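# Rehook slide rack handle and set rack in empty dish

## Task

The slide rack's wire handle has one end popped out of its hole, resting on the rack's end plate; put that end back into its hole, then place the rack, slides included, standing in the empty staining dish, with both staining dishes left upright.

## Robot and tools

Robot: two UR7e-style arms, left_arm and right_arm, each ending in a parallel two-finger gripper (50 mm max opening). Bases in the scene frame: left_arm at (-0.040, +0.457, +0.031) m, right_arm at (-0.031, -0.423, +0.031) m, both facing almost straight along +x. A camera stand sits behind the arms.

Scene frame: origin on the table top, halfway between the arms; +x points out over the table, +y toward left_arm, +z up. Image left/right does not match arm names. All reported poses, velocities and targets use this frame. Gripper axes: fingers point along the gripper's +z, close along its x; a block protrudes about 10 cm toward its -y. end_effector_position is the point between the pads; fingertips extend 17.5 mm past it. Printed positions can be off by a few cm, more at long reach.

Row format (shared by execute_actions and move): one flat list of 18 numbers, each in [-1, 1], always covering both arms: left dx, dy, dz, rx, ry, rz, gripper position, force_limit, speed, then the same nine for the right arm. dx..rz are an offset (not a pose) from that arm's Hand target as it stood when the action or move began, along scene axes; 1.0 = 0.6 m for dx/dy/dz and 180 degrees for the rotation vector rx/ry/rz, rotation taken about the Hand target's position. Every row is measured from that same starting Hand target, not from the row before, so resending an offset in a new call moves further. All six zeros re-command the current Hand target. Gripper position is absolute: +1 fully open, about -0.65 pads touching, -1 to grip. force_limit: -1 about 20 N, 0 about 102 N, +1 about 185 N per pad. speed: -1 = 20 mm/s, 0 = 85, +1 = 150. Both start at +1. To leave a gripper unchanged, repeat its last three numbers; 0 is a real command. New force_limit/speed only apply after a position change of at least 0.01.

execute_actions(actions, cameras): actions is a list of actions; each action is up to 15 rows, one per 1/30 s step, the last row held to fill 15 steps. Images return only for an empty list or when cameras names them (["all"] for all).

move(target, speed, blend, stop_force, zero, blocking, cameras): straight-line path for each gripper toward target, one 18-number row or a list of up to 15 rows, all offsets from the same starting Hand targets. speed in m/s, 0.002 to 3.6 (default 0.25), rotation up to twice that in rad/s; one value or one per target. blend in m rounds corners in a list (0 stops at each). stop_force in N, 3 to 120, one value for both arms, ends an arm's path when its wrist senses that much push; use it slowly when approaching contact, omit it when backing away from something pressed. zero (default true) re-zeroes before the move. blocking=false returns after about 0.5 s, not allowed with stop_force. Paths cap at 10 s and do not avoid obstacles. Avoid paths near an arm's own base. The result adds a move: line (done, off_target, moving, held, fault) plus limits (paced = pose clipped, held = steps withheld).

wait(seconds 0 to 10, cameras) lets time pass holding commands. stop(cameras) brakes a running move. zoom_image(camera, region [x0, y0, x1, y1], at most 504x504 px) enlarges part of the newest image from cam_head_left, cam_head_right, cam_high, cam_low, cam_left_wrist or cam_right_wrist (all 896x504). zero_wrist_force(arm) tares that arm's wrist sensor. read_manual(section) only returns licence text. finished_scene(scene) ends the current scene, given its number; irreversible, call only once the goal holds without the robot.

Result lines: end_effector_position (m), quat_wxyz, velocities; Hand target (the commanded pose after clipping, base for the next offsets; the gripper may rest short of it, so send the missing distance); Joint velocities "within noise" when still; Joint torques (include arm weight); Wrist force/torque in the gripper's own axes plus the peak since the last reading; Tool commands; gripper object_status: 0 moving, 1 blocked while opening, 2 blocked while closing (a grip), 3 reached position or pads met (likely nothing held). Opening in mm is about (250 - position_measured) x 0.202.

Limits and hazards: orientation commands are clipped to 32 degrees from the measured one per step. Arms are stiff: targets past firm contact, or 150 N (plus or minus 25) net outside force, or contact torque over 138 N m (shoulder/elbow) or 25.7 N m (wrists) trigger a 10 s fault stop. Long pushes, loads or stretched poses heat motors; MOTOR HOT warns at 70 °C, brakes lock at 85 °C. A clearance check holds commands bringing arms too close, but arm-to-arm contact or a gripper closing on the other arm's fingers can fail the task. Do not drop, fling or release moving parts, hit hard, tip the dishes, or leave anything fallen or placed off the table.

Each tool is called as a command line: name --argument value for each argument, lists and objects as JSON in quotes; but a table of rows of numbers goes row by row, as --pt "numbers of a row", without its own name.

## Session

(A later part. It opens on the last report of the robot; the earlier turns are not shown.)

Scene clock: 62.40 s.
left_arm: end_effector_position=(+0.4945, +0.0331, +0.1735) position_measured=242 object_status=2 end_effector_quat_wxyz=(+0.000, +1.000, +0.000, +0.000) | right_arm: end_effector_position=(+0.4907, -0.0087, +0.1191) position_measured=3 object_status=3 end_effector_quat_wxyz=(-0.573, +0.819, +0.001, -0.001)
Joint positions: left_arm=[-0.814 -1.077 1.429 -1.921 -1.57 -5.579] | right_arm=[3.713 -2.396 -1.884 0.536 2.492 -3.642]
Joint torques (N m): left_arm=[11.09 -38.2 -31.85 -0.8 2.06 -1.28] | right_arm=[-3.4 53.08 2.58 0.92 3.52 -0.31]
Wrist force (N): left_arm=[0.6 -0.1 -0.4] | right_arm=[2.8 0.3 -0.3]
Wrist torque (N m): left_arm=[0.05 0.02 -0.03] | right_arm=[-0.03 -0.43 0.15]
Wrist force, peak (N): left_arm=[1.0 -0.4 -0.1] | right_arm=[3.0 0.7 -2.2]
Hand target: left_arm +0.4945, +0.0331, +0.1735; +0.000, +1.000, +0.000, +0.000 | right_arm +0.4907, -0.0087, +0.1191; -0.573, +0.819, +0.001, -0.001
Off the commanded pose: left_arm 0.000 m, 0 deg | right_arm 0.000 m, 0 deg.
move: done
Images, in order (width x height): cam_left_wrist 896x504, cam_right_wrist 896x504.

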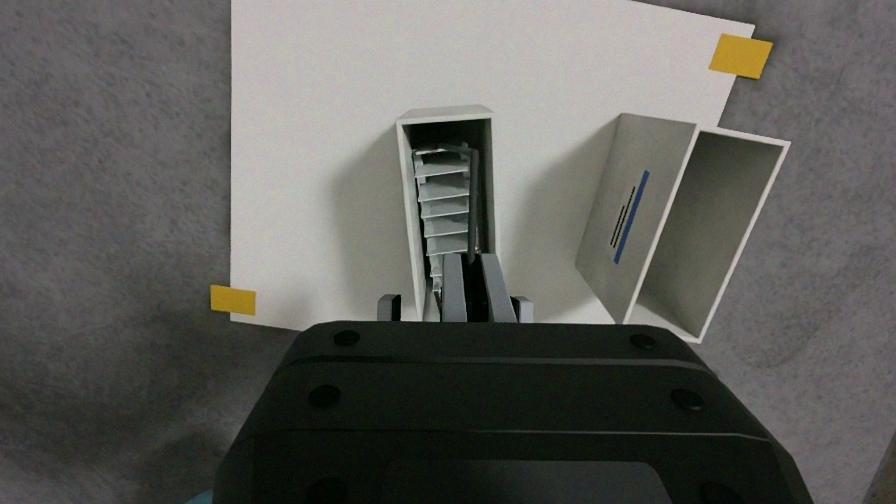

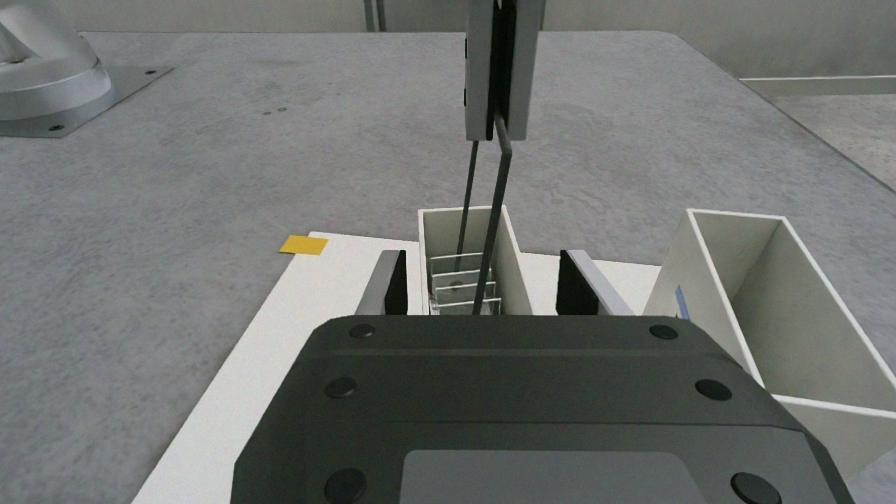

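move --target '[0,0,0,0,0,0,-1,-0.9,-0.6,0,0,0,0,0,0,-1,-0.9,-0.6]'

move --target '[0,0,0,0,0,0,-1,-0.9,-0.6,0,-0.0067,0,0,0,0,-1,-0.9,-0.6]' --speed 0.03 --cameras '["cam_right_wrist","cam_left_wrist","cam_low"]'

zoom_image --camera "cam_right_wrist" --region '[380, 70, 580, 330]'

zoom_image --camera "cam_left_wrist" --region '[360, 80, 560, 330]'

Scene clock: 68.37 s.
left_arm: end_effector_position=(+0.4945, +0.0331, +0.1735) position_measured=242 object_status=2 end_effector_quat_wxyz=(+0.000, +1.000, +0.000, +0.000) | right_arm: end_effector_position=(+0.4907, -0.0087, +0.1191) position_measured=240 object_status=0 end_effector_quat_wxyz=(-0.573, +0.819, +0.001, -0.001)
Joint positions: left_arm=[-0.814 -1.077 1.429 -1.921 -1.57 -5.579] | right_arm=[3.713 -2.395 -1.884 0.536 2.492 -3.642]
Joint torques (N m): left_arm=[9.64 -37.97 -30.22 -2.34 1.93 -1.9] | right_arm=[4.44 51.66 6.27 1.92 -0.03 0.28]
Wrist force (N): left_arm=[-6.0 -0.1 -3.3] | right_arm=[7.9 1.5 0.2]
Wrist torque (N m): left_arm=[0.02 -0.04 0.15] | right_arm=[-0.02 -0.52 0.51]
Wrist force, peak (N): left_arm=[-3.5 -0.7 -6.4] | right_arm=[7.9 1.6 -0.1]
Hand target: left_arm +0.4945, +0.0331, +0.1735; +0.000, +1.000, +0.000, +0.000 | right_arm +0.4907, -0.0087, +0.1191; -0.573, +0.819, +0.001, -0.001
Off the commanded pose: left_arm 0.000 m, 0 deg | right_arm 0.000 m, 0 deg.
move: done

Scene clock: 69.07 s.
left_arm: end_effector_position=(+0.4945, +0.0330, +0.1734) position_measured=242 object_status=2 end_effector_quat_wxyz=(+0.000, +1.000, +0.000, +0.000) | right_arm: end_effector_position=(+0.4907, -0.0128, +0.1192) position_measured=240 object_status=2 end_effector_quat_wxyz=(-0.573, +0.819, +0.001, -0.001)
Joint positions: left_arm=[-0.814 -1.077 1.429 -1.921 -1.57 -5.579] | right_arm=[3.706 -2.393 -1.889 0.534 2.497 -3.648]
Joint torques (N m): left_arm=[8.37 -42.75 -27.07 -2.48 2.86 -1.99] | right_arm=[-10.63 40.01 -1.84 -0.48 2 -0.85]
Wrist force (N): left_arm=[-6.6 20.0 7.3] | right_arm=[9.7 -15.1 13.8]
Wrist torque (N m): left_arm=[0.19 -0.08 0.17] | right_arm=[-0.23 -0.58 0.50]
Wrist force, peak (N): left_arm=[-6.5 21.8 5.6] | right_arm=[9.5 -16.2 16.8]
Hand target: left_arm +0.4945, +0.0331, +0.1735; +0.000, +1.000, +0.000, +0.000 | right_arm +0.4907, -0.0127, +0.1191; -0.573, +0.819, +0.001, -0.001
Off the commanded pose: left_arm 0.000 m, 0 deg | right_arm 0.000 m, 0 deg.
move: done
Images, in order (width x height): cam_low 896x504, cam_left_wrist 896x504, cam_right_wrist 896x504.

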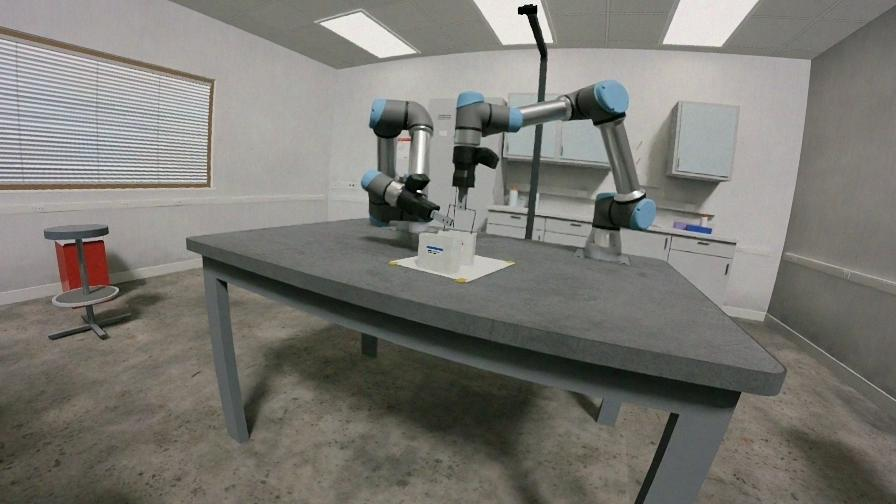

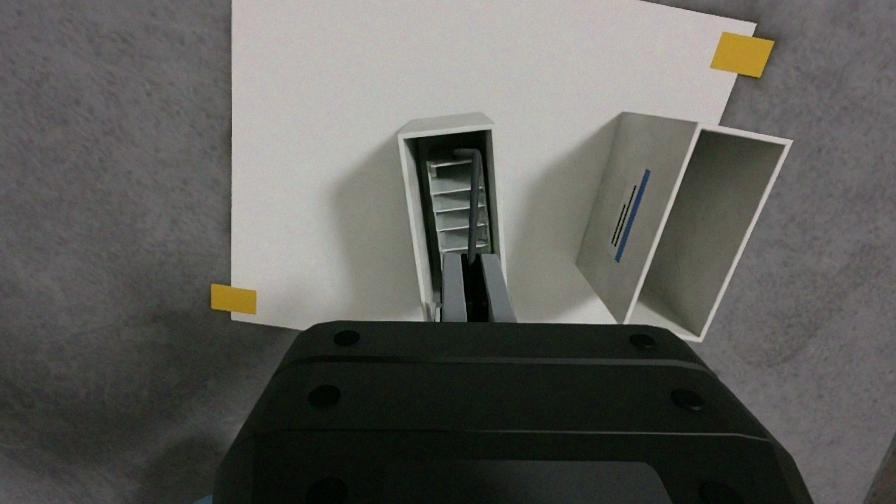

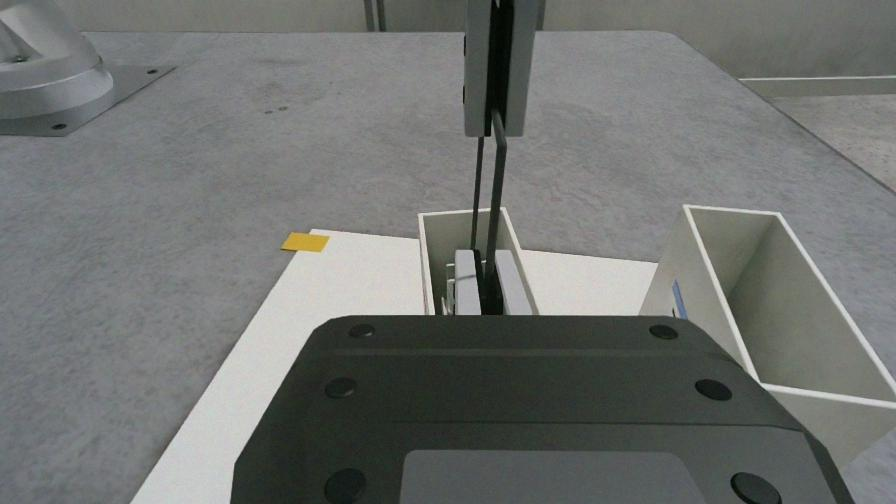

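Scaled by 1.938 from the camera's 896x504 image, which has a finer 1280x720 frame.

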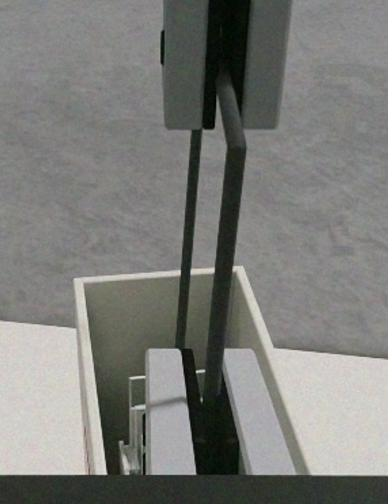

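Scaled by 2.016 from the camera's 896x504 image, which has a finer 1280x720 frame.

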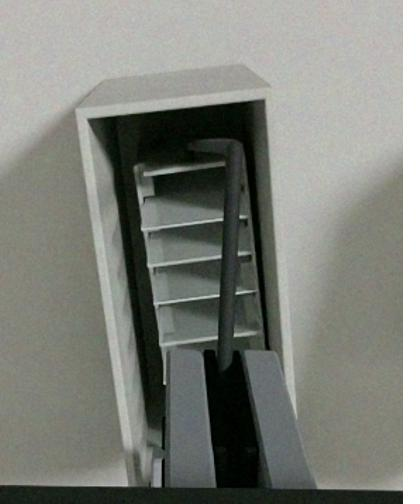

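move --pt "0 0 0 0 0 0 -1 -0.9 -0.6 0 0.0067 0 0 0 0 -1 -0.9 -0.6" --pt "0 0.0048 0.0016 -0.0083 0 0 -1 -0.9 -0.6 0 0.0092 0.0038 -0.0083 0 0 -1 -0.9 -0.6" --speed 0.03 --cameras '["cam_right_wrist","cam_left_wrist"]'

zoom_image --camera "cam_right_wrist" --region '[380, 70, 580, 330]'

zoom_image --camera "cam_left_wrist" --region '[360, 80, 560, 330]'

Scene clock: 74.73 s.
left_arm: end_effector_position=(+0.4945, +0.0360, +0.1745) position_measured=242 object_status=2 end_effector_quat_wxyz=(+0.013, +1.000, +0.000, +0.000) end_effector_velocity=(+0.000, +0.001, +0.000) end_effector_angular_velocity=(+0.004, +0.001, +0.001) | right_arm: end_effector_position=(+0.4907, -0.0072, +0.1214) position_measured=240 object_status=2 end_effector_quat_wxyz=(-0.563, +0.827, +0.001, -0.001) end_effector_velocity=(-0.001, +0.000, +0.000) end_effector_angular_velocity=(+0.002, +0.001, +0.000)
Joint positions: left_arm=[-0.804 -1.09 1.451 -1.951 -1.588 -5.57] | right_arm=[3.719 -2.37 -1.893 0.487 2.474 -3.665]
Joint velocities: left_arm=[0 0.001 -0.002 0.005 0.002 -0.001] | right_arm=[0 -0.002 -0.001 0.005 0.002 0.003]
Joint torques (N m): left_arm=[-9.66 -34.45 -33.2 -3.23 2.3 -0.88] | right_arm=[5.43 36.55 17.38 5.66 6.03 0.66]
Wrist force (N): left_arm=[-6.4 -9.0 -3.0] | right_arm=[9.6 6.6 -6.8]
Wrist torque (N m): left_arm=[-0.10 -0.06 0.21] | right_arm=[0.26 -0.50 0.45]
Wrist force, peak (N): left_arm=[-7.0 20.2 7.5] | right_arm=[9.8 -15.9 13.6]
Hand target: left_arm +0.4945, +0.0359, +0.1744; +0.013, +1.000, +0.000, +0.000 | right_arm +0.4907, -0.0072, +0.1214; -0.563, +0.827, +0.001, -0.001
Off the commanded pose: left_arm 0.000 m, 0 deg | right_arm 0.000 m, 0 deg.
move: done
Images, in order (width x height): cam_left_wrist 896x504, cam_right_wrist 896x504.

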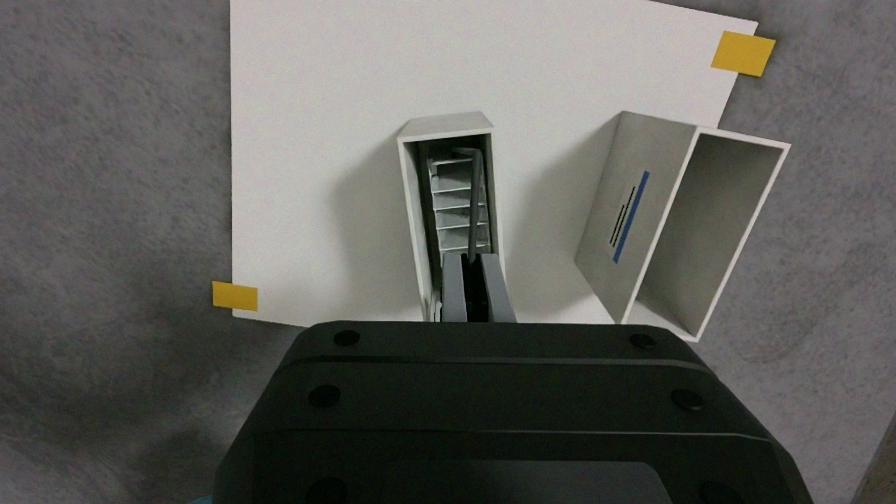

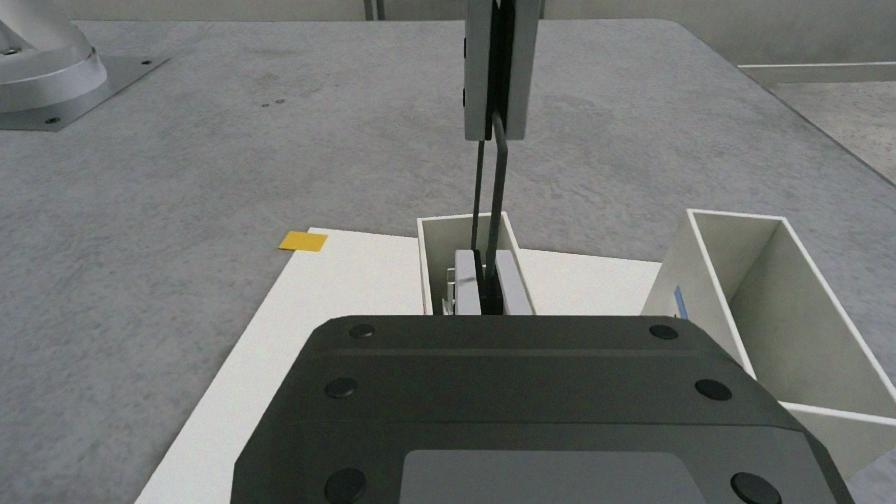

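Scaled by 1.938 from the camera's 896x504 image, which has a finer 1280x720 frame.

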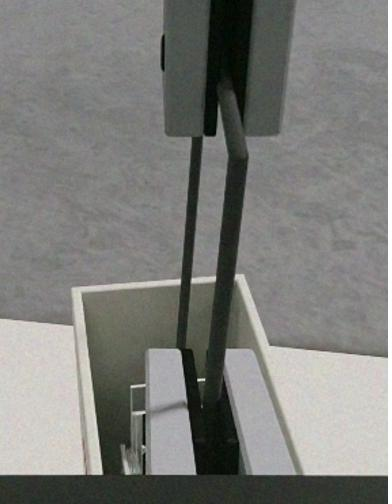

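Scaled by 2.016 from the camera's 896x504 image, which has a finer 1280x720 frame.

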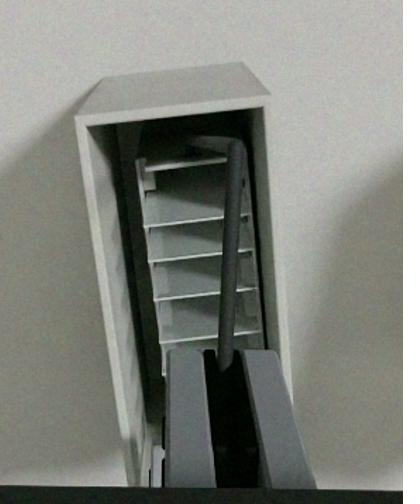

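wait --seconds 0 --cameras '["cam_high","cam_head_right","cam_low"]'

zoom_image --camera "cam_high" --region '[400, 180, 500, 260]'

zoom_image --camera "cam_head_right" --region '[410, 240, 510, 340]'

zoom_image --camera "cam_low" --region '[410, 190, 510, 280]'

Scene clock: 77.03 s.
left_arm: end_effector_position=(+0.4945, +0.0359, +0.1744) position_measured=242 object_status=2 end_effector_quat_wxyz=(+0.013, +1.000, +0.000, +0.000) | right_arm: end_effector_position=(+0.4907, -0.0072, +0.1214) position_measured=240 object_status=2 end_effector_quat_wxyz=(-0.563, +0.827, +0.001, -0.001)
Joint positions: left_arm=[-0.804 -1.09 1.451 -1.951 -1.587 -5.57] | right_arm=[3.719 -2.371 -1.892 0.487 2.474 -3.665]
Joint torques (N m): left_arm=[-15.08 -34.25 -34.51 -3.48 -0.51 -2.54] | right_arm=[-5.47 36.44 27.6 1.92 5.03 0.54]
Wrist force (N): left_arm=[-6.1 -9.5 -3.4] | right_arm=[9.1 7.2 -7.5]
Wrist torque (N m): left_arm=[-0.11 -0.06 0.19] | right_arm=[0.26 -0.49 0.40]
Wrist force, peak (N): left_arm=[-6.4 -9.7 -3.2] | right_arm=[10.1 6.8 -7.6]
Hand target: left_arm +0.4945, +0.0359, +0.1744; +0.013, +1.000, +0.000, +0.000 | right_arm +0.4907, -0.0072, +0.1214; -0.563, +0.827, +0.001, -0.001
Tool commands: left_gripper/position=-1.0 left_gripper/force_limit=-0.9 left_gripper/speed=-0.6 right_gripper/position=-1.0 right_gripper/force_limit=-0.9 right_gripper/speed=-0.6
Off the commanded pose: left_arm 0.000 m, 0 deg | right_arm 0.000 m, 0 deg.
Images, in order (width x height): cam_head_right 896x504, cam_high 896x504, cam_low 896x504.

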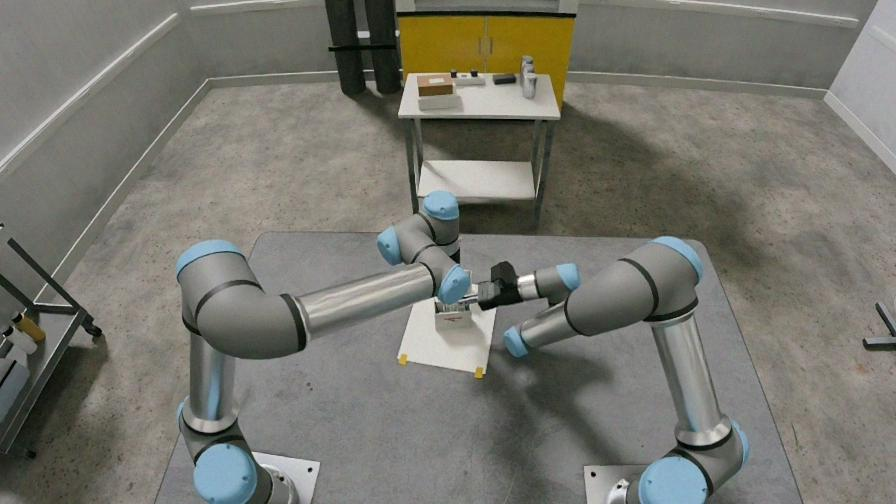

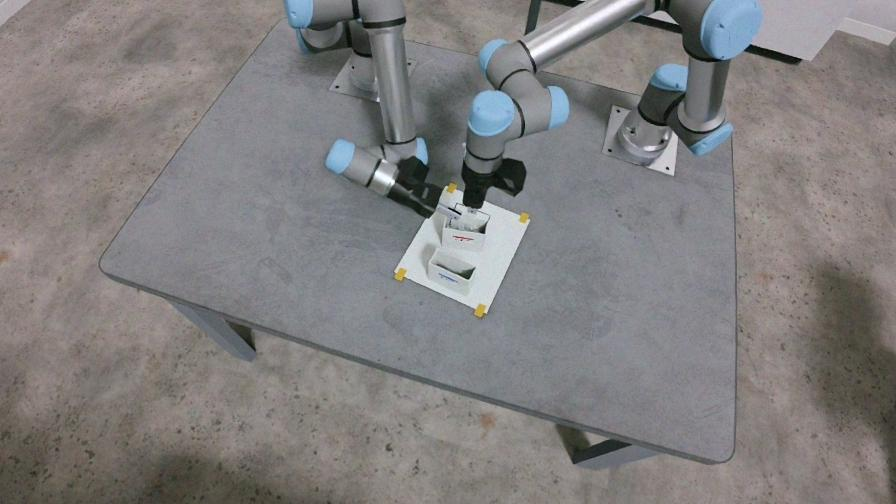

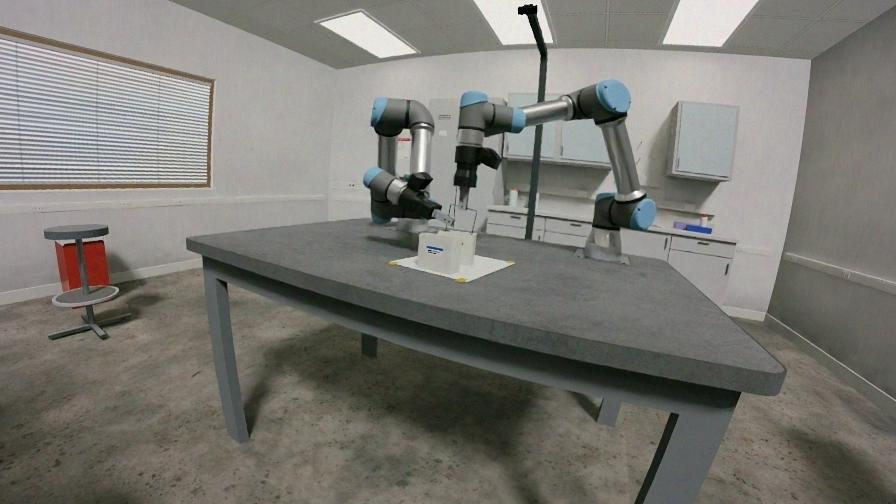

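Scaled by 5.040 from the camera's 896x504 image, which has a finer 1280x720 frame.

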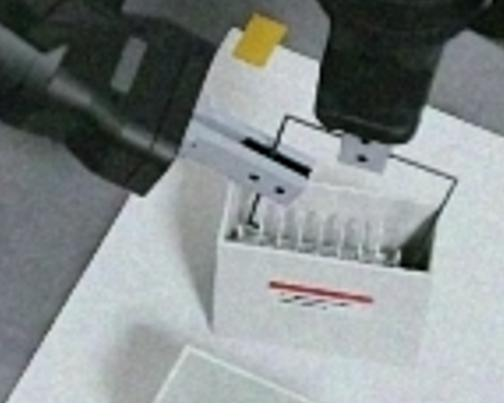

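Scaled by 5.040 from the camera's 896x504 image, which has a finer 1280x720 frame.

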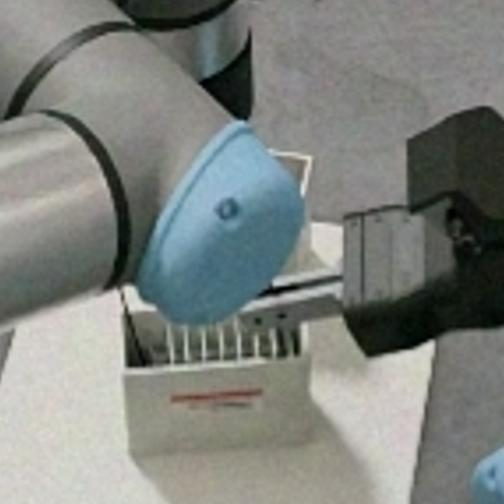

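Scaled by 5.040 from the camera's 896x504 image, which has a finer 1280x720 frame.

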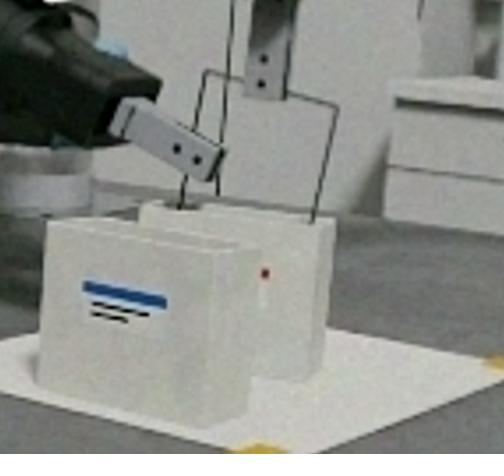

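zoom_image --camera "cam_high" --region '[438, 200, 498, 240]'

Scaled by 8.400 from the camera's 896x504 image, which has a finer 1280x720 frame.

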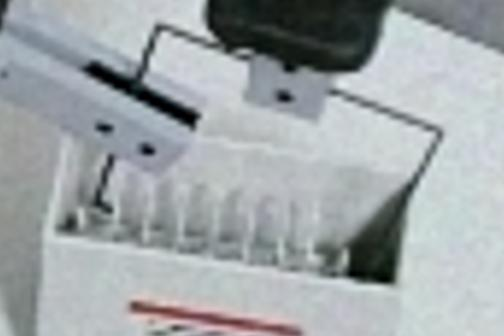

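move --pt "0 -0.0048 -0.0016 0.0083 0 0 -1 -0.9 -0.6 0 -0.0065 -0.0050 0.0083 0 0 -1 -0.9 -0.6" --pt "0 0.0052 -0.0016 0.0083 0 0 -1 -0.9 -0.6 0 0.0035 -0.0050 0.0083 0 0 -1 -0.9 -0.6" --speed 0.03 --cameras '["cam_high","cam_left_wrist"]'

zoom_image --camera "cam_high" --region '[438, 200, 498, 240]'

zoom_image --camera "cam_left_wrist" --region '[360, 80, 560, 330]'

Scene clock: 84.77 s.
left_arm: end_effector_position=(+0.4945, +0.0392, +0.1735) position_measured=242 object_status=2 end_effector_quat_wxyz=(+0.000, +1.000, +0.000, +0.000) | right_arm: end_effector_position=(+0.4908, -0.0049, +0.1184) position_measured=240 object_status=2 end_effector_quat_wxyz=(-0.573, +0.819, +0.001, -0.001)
Joint positions: left_arm=[-0.808 -1.086 1.442 -1.926 -1.57 -5.573] | right_arm=[3.719 -2.399 -1.879 0.539 2.487 -3.636]
Joint torques (N m): left_arm=[-0.16 -42.1 -35.46 -2.96 0.42 -1.28] | right_arm=[-14.26 41.48 -4.78 1.89 3.02 -1.9]
Wrist force (N): left_arm=[-6.6 11.7 9.6] | right_arm=[10.1 -12.5 4.7]
Wrist torque (N m): left_arm=[0.20 -0.08 0.20] | right_arm=[-0.22 -0.57 0.27]
Wrist force, peak (N): left_arm=[-6.6 11.7 9.6] | right_arm=[10.1 -12.5 4.7]
Hand target: left_arm +0.4945, +0.0391, +0.1735; +0.000, +1.000, +0.000, +0.000 | right_arm +0.4907, -0.0051, +0.1184; -0.573, +0.819, +0.001, -0.001
Off the commanded pose: left_arm 0.000 m, 0 deg | right_arm 0.000 m, 0 deg.
move: done
Images, in order (width x height): cam_high 896x504, cam_left_wrist 896x504.

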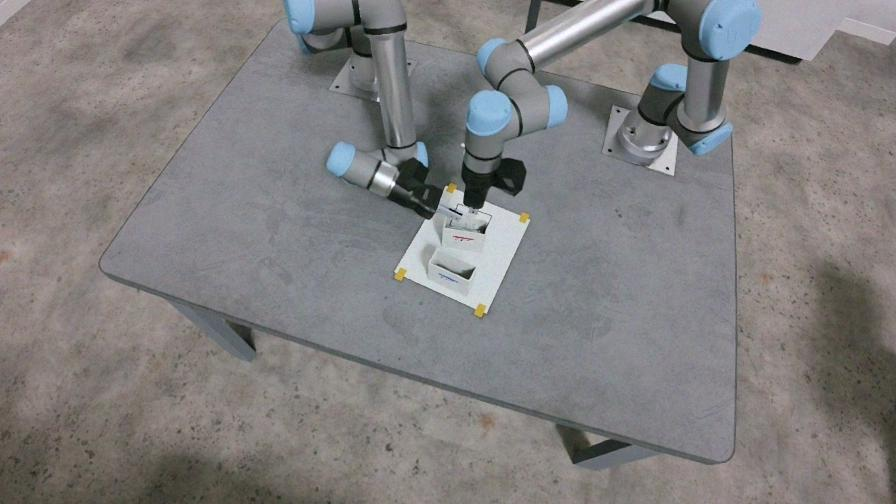

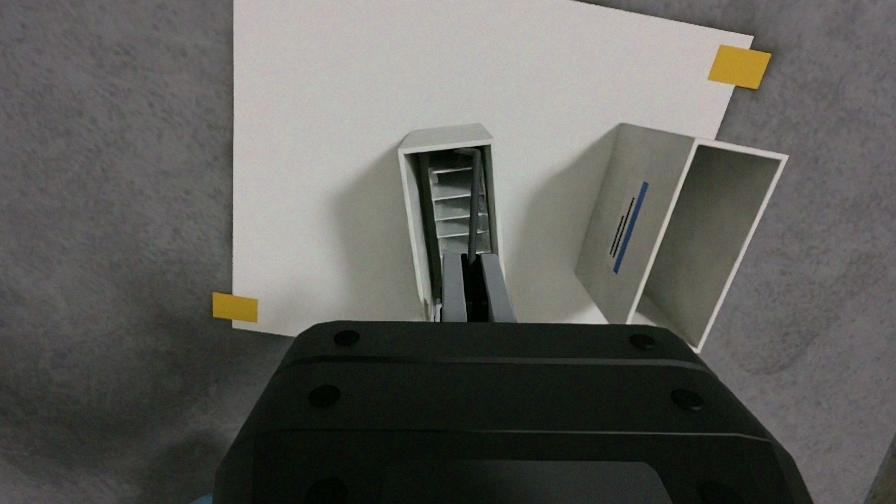

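Scaled by 8.400 from the camera's 896x504 image, which has a finer 1280x720 frame.

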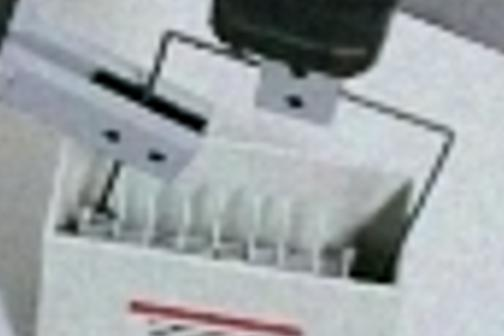

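Scaled by 2.016 from the camera's 896x504 image, which has a finer 1280x720 frame.

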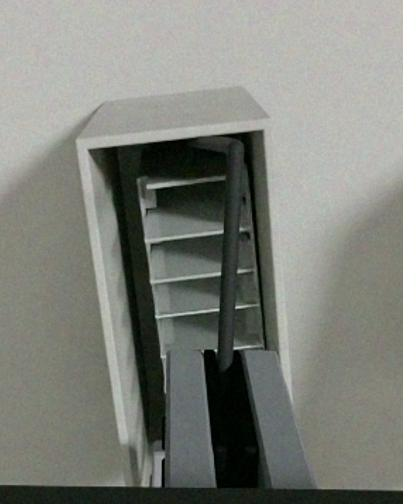

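move --target '[0,-0.0017,0,0,0,0,-1,-0.9,-0.6,0,0.0133,-0.001,0,0,0,-1,-0.9,-0.6]' --speed 0.03 --cameras '["cam_high","cam_left_wrist"]'

zoom_image --camera "cam_high" --region '[438, 200, 498, 240]'

zoom_image --camera "cam_left_wrist" --region '[360, 80, 560, 330]'

Scene clock: 91.80 s.
left_arm: end_effector_position=(+0.4945, +0.0381, +0.1735) position_measured=242 object_status=2 end_effector_quat_wxyz=(+0.000, +1.000, +0.000, +0.000) | right_arm: end_effector_position=(+0.4907, +0.0030, +0.1177) position_measured=240 object_status=2 end_effector_quat_wxyz=(-0.573, +0.819, +0.001, -0.001)
Joint positions: left_arm=[-0.809 -1.084 1.439 -1.925 -1.57 -5.574] | right_arm=[3.731 -2.405 -1.868 0.544 2.476 -3.625]
Joint torques (N m): left_arm=[-21.13 -29.81 -32.94 -5.15 -5.55 -2.66] | right_arm=[8.19 54.24 20.61 7.18 4.87 -1.47]
Wrist force (N): left_arm=[-6.7 -23.2 -11.2] | right_arm=[9.8 19.9 -15.9]
Wrist torque (N m): left_arm=[-0.05 -0.06 0.36] | right_arm=[0.30 -0.62 0.31]
Wrist force, peak (N): left_arm=[-6.4 -23.3 -11.2] | right_arm=[9.8 19.9 -15.9]
Hand target: left_arm +0.4945, +0.0380, +0.1735; +0.000, +1.000, +0.000, +0.000 | right_arm +0.4907, +0.0029, +0.1178; -0.573, +0.819, +0.001, -0.001
Off the commanded pose: left_arm 0.000 m, 0 deg | right_arm 0.000 m, 0 deg.
move: done
Images, in order (width x height): cam_high 896x504, cam_left_wrist 896x504.

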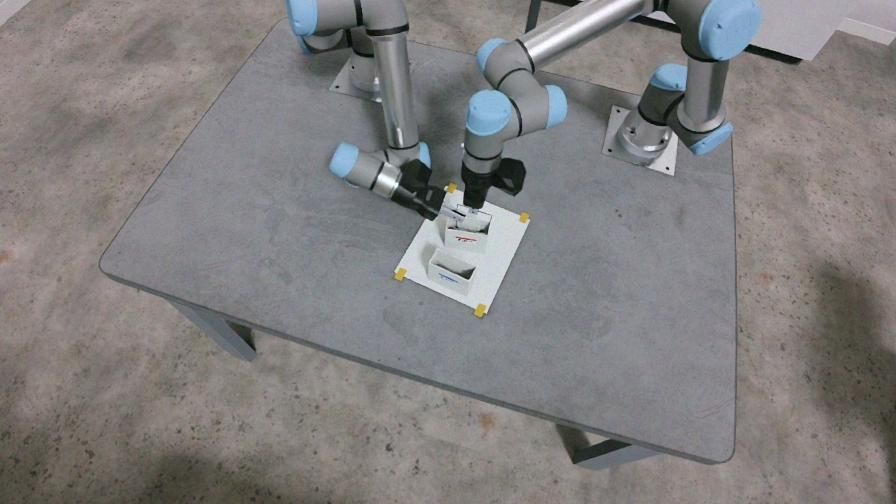

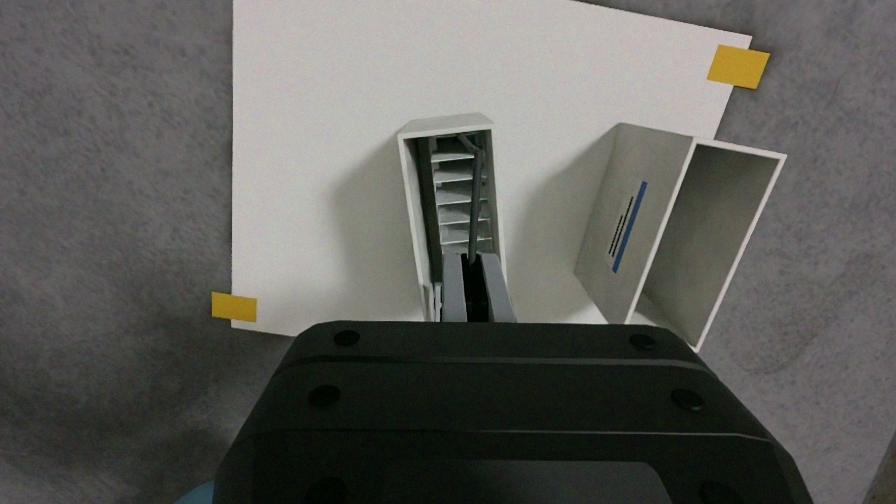

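Scaled by 8.400 from the camera's 896x504 image, which has a finer 1280x720 frame.

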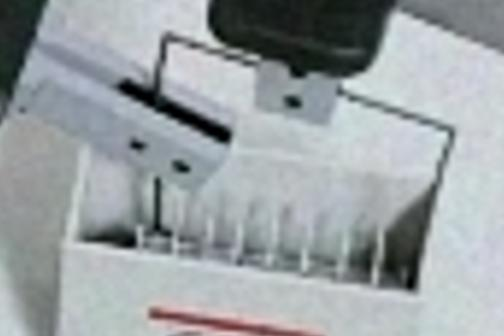

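Scaled by 2.016 from the camera's 896x504 image, which has a finer 1280x720 frame.

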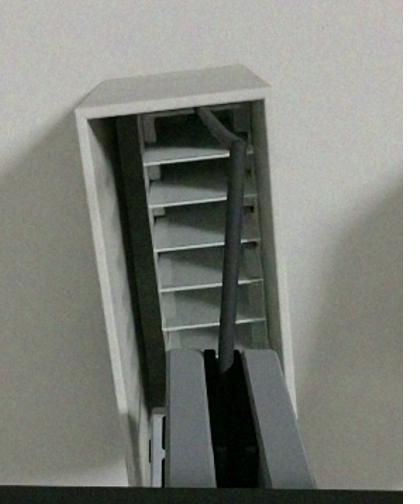

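move --pt "0 0 0 0 0 0 -1 -0.9 -0.6 0 -0.0083 0 0 0 0 -1 -0.9 -0.6" --pt "0 0.0048 0.0016 -0.0083 0 0 -1 -0.9 -0.6 0 -0.0090 0.0043 -0.0083 0 0 -1 -0.9 -0.6" --pt "0 0.0048 0.0016 -0.0083 0 0 -1 -0.9 -0.6 0 -0.0165 0.0043 -0.0083 0 0 -1 -0.9 -0.6" --speed 0.03 --cameras '["cam_high","cam_left_wrist"]'

zoom_image --camera "cam_high" --region '[438, 200, 498, 240]'

zoom_image --camera "cam_left_wrist" --region '[360, 80, 560, 330]'

Scene clock: 96.07 s.
left_arm: end_effector_position=(+0.4945, +0.0410, +0.1744) position_measured=242 object_status=2 end_effector_quat_wxyz=(+0.013, +1.000, +0.000, +0.000) | right_arm: end_effector_position=(+0.4906, -0.0072, +0.1205) position_measured=240 object_status=2 end_effector_quat_wxyz=(-0.563, +0.827, +0.001, -0.001)
Joint positions: left_arm=[-0.799 -1.097 1.461 -1.955 -1.587 -5.565] | right_arm=[3.719 -2.373 -1.892 0.489 2.474 -3.665]
Joint torques (N m): left_arm=[0.9 -43.68 -35.11 0.61 8.35 -2.36] | right_arm=[5.71 28.57 14.85 -1.51 -1.91 0.64]
Wrist force (N): left_arm=[-7.4 22.7 13.3] | right_arm=[10.6 -20.2 13.1]
Wrist torque (N m): left_arm=[0.19 -0.11 0.22] | right_arm=[-0.21 -0.49 0.47]
Wrist force, peak (N): left_arm=[-7.4 23.1 13.4] | right_arm=[8.9 20.3 -16.4]
Hand target: left_arm +0.4945, +0.0409, +0.1744; +0.013, +1.000, +0.000, +0.000 | right_arm +0.4907, -0.0070, +0.1204; -0.563, +0.827, +0.001, -0.001
Off the commanded pose: left_arm 0.000 m, 0 deg | right_arm 0.000 m, 0 deg.
move: done
Images, in order (width x height): cam_high 896x504, cam_left_wrist 896x504.

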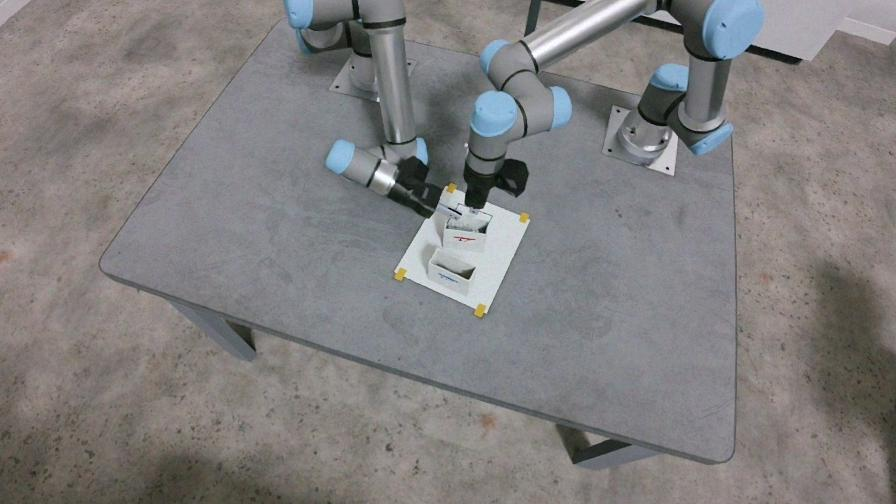

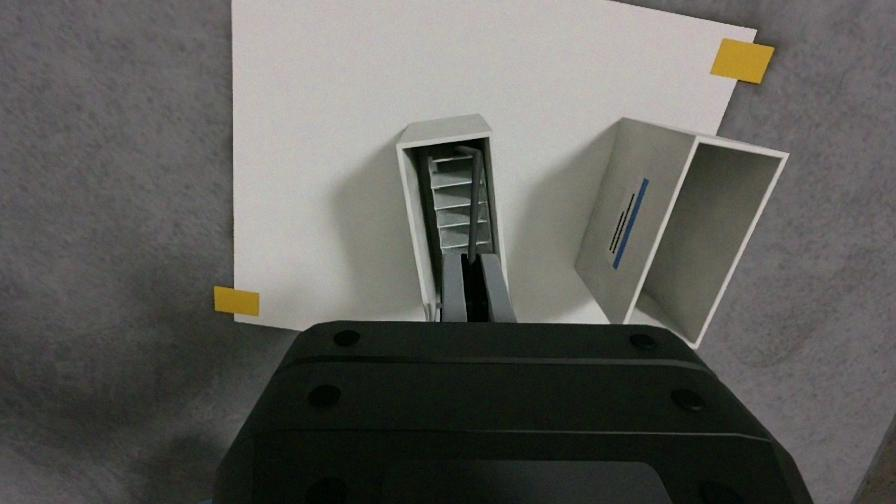

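Scaled by 8.400 from the camera's 896x504 image, which has a finer 1280x720 frame.

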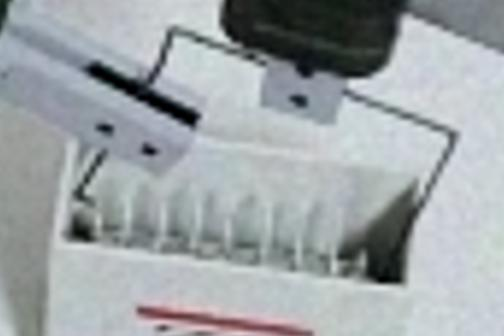

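Scaled by 2.016 from the camera's 896x504 image, which has a finer 1280x720 frame.

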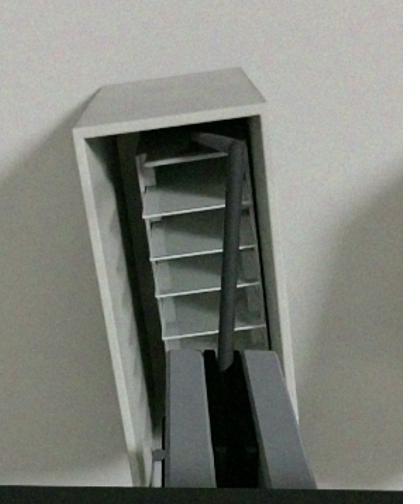

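zoom_image --camera "cam_high" --region '[442, 212, 472, 234]'

Scaled by 16.800 from the camera's 896x504 image, which has a finer 1280x720 frame.

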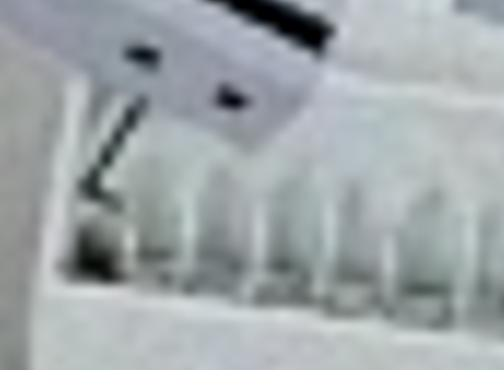

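move --pt "0 0 0 0 0 0 -1 -0.9 -0.6 0 -0.0007 0 0 0 0 -1 -0.9 -0.6" --pt "0 -0.0252 -0.0098 0.0433 0 0 -1 -0.9 -0.6 0 -0.0130 -0.0198 0.0433 0 0 -1 -0.9 -0.6" --speed 0.03 --cameras '["cam_high","cam_left_wrist","cam_right_wrist"]'

zoom_image --camera "cam_high" --region '[438, 200, 498, 240]'

zoom_image --camera "cam_high" --region '[442, 212, 472, 234]'

Scene clock: 104.83 s.
left_arm: end_effector_position=(+0.4945, +0.0257, +0.1685) position_measured=242 object_status=2 end_effector_quat_wxyz=(-0.055, +0.998, +0.000, +0.000) | right_arm: end_effector_position=(+0.4908, -0.0148, +0.1086) position_measured=240 object_status=2 end_effector_quat_wxyz=(-0.618, +0.786, +0.001, -0.001)
Joint positions: left_arm=[-0.847 -1.026 1.342 -1.8 -1.502 -5.615] | right_arm=[3.69 -2.507 -1.831 0.751 2.559 -3.521]
Joint torques (N m): left_arm=[22.01 -53.65 -8.27 -2.34 2.17 1.6] | right_arm=[-8.66 47.13 -7.75 -0.37 -1.35 -2.05]
Wrist force (N): left_arm=[-6.7 21.6 -3.9] | right_arm=[10.8 -14.4 15.8]
Wrist torque (N m): left_arm=[0.27 -0.12 0.28] | right_arm=[-0.25 -0.56 0.45]
Wrist force, peak (N): left_arm=[-7.4 24.2 14.5] | right_arm=[10.7 -22.3 14.1]
Hand target: left_arm +0.4945, +0.0258, +0.1685; -0.055, +0.998, +0.000, +0.000 | right_arm +0.4907, -0.0148, +0.1085; -0.618, +0.787, +0.001, -0.001
Off the commanded pose: left_arm 0.000 m, 0 deg | right_arm 0.000 m, 0 deg.
move: done
Images, in order (width x height): cam_high 896x504, cam_left_wrist 896x504, cam_right_wrist 896x504.

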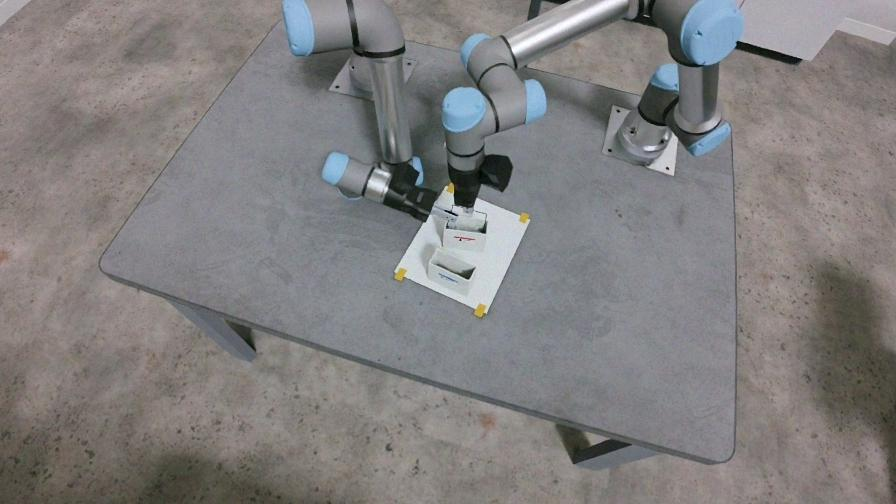

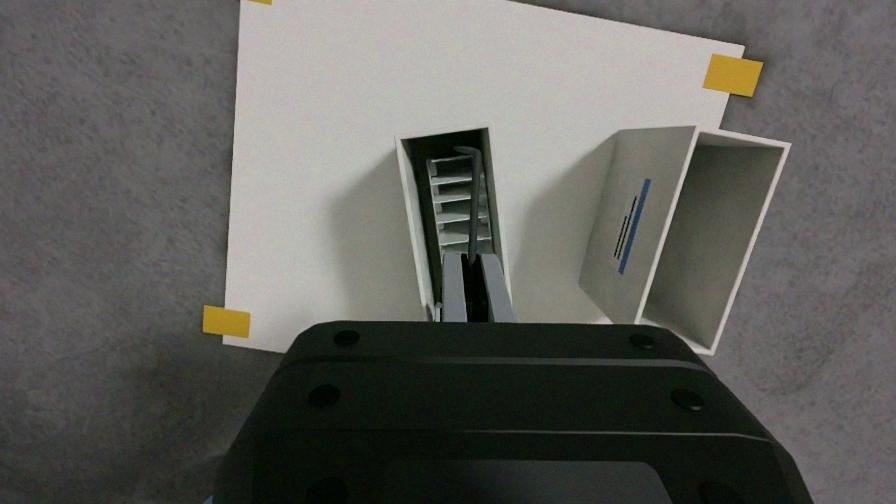

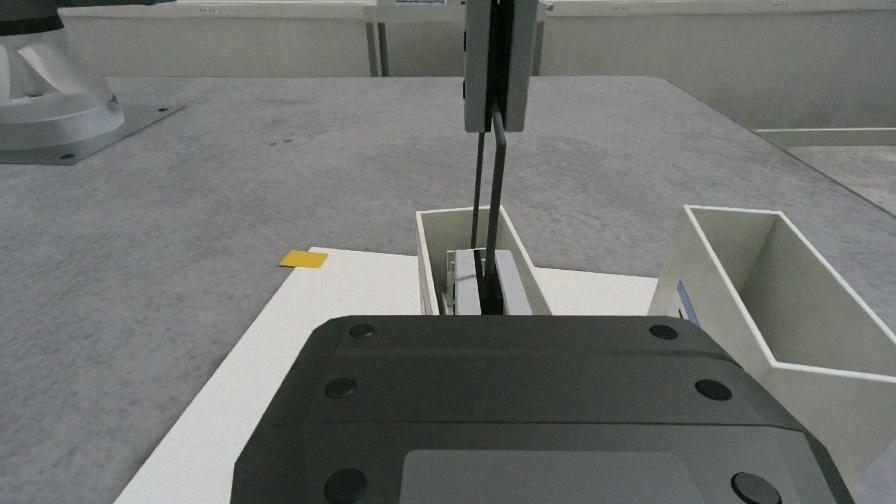

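Scaled by 8.400 from the camera's 896x504 image, which has a finer 1280x720 frame.

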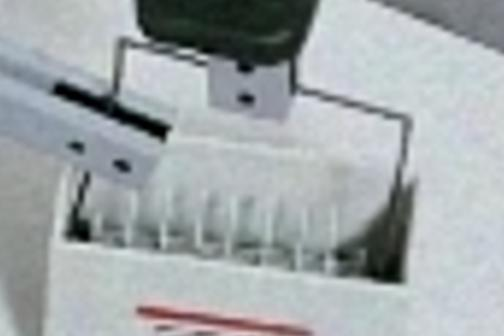

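Scaled by 16.800 from the camera's 896x504 image, which has a finer 1280x720 frame.

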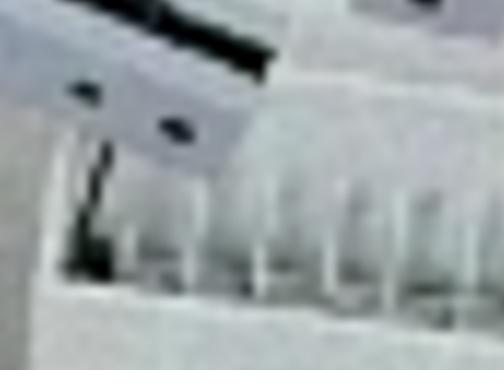

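zoom_image --camera "cam_right_wrist" --region '[410, 200, 560, 320]'

zoom_image --camera "cam_left_wrist" --region '[380, 110, 540, 330]'

zoom_image --camera "cam_head_right" --region '[420, 280, 480, 340]'

Scaled by 3.360 from the camera's 896x504 image, which has a finer 1280x720 frame.

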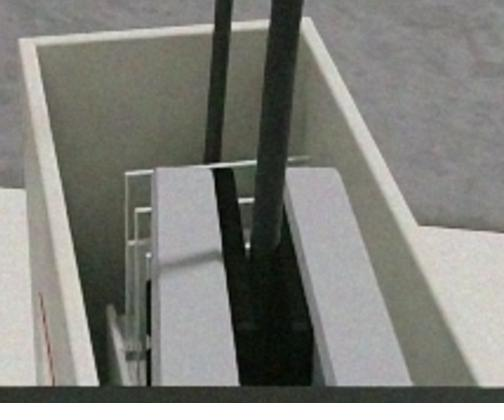

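Scaled by 2.291 from the camera's 896x504 image, which has a finer 1280x720 frame.

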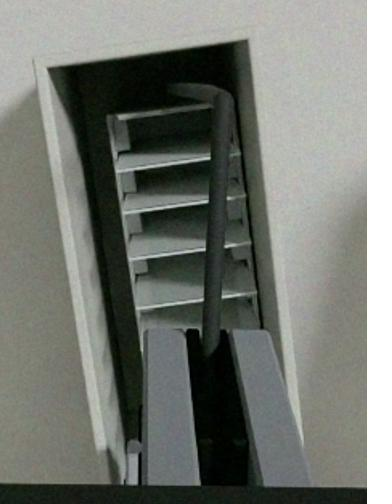

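This scene's latest camera images include none from cam_head_right. They are from: cam_high, cam_left_wrist, cam_right_wrist. cam_head_right's image comes with the result of a call that names it in "cameras".


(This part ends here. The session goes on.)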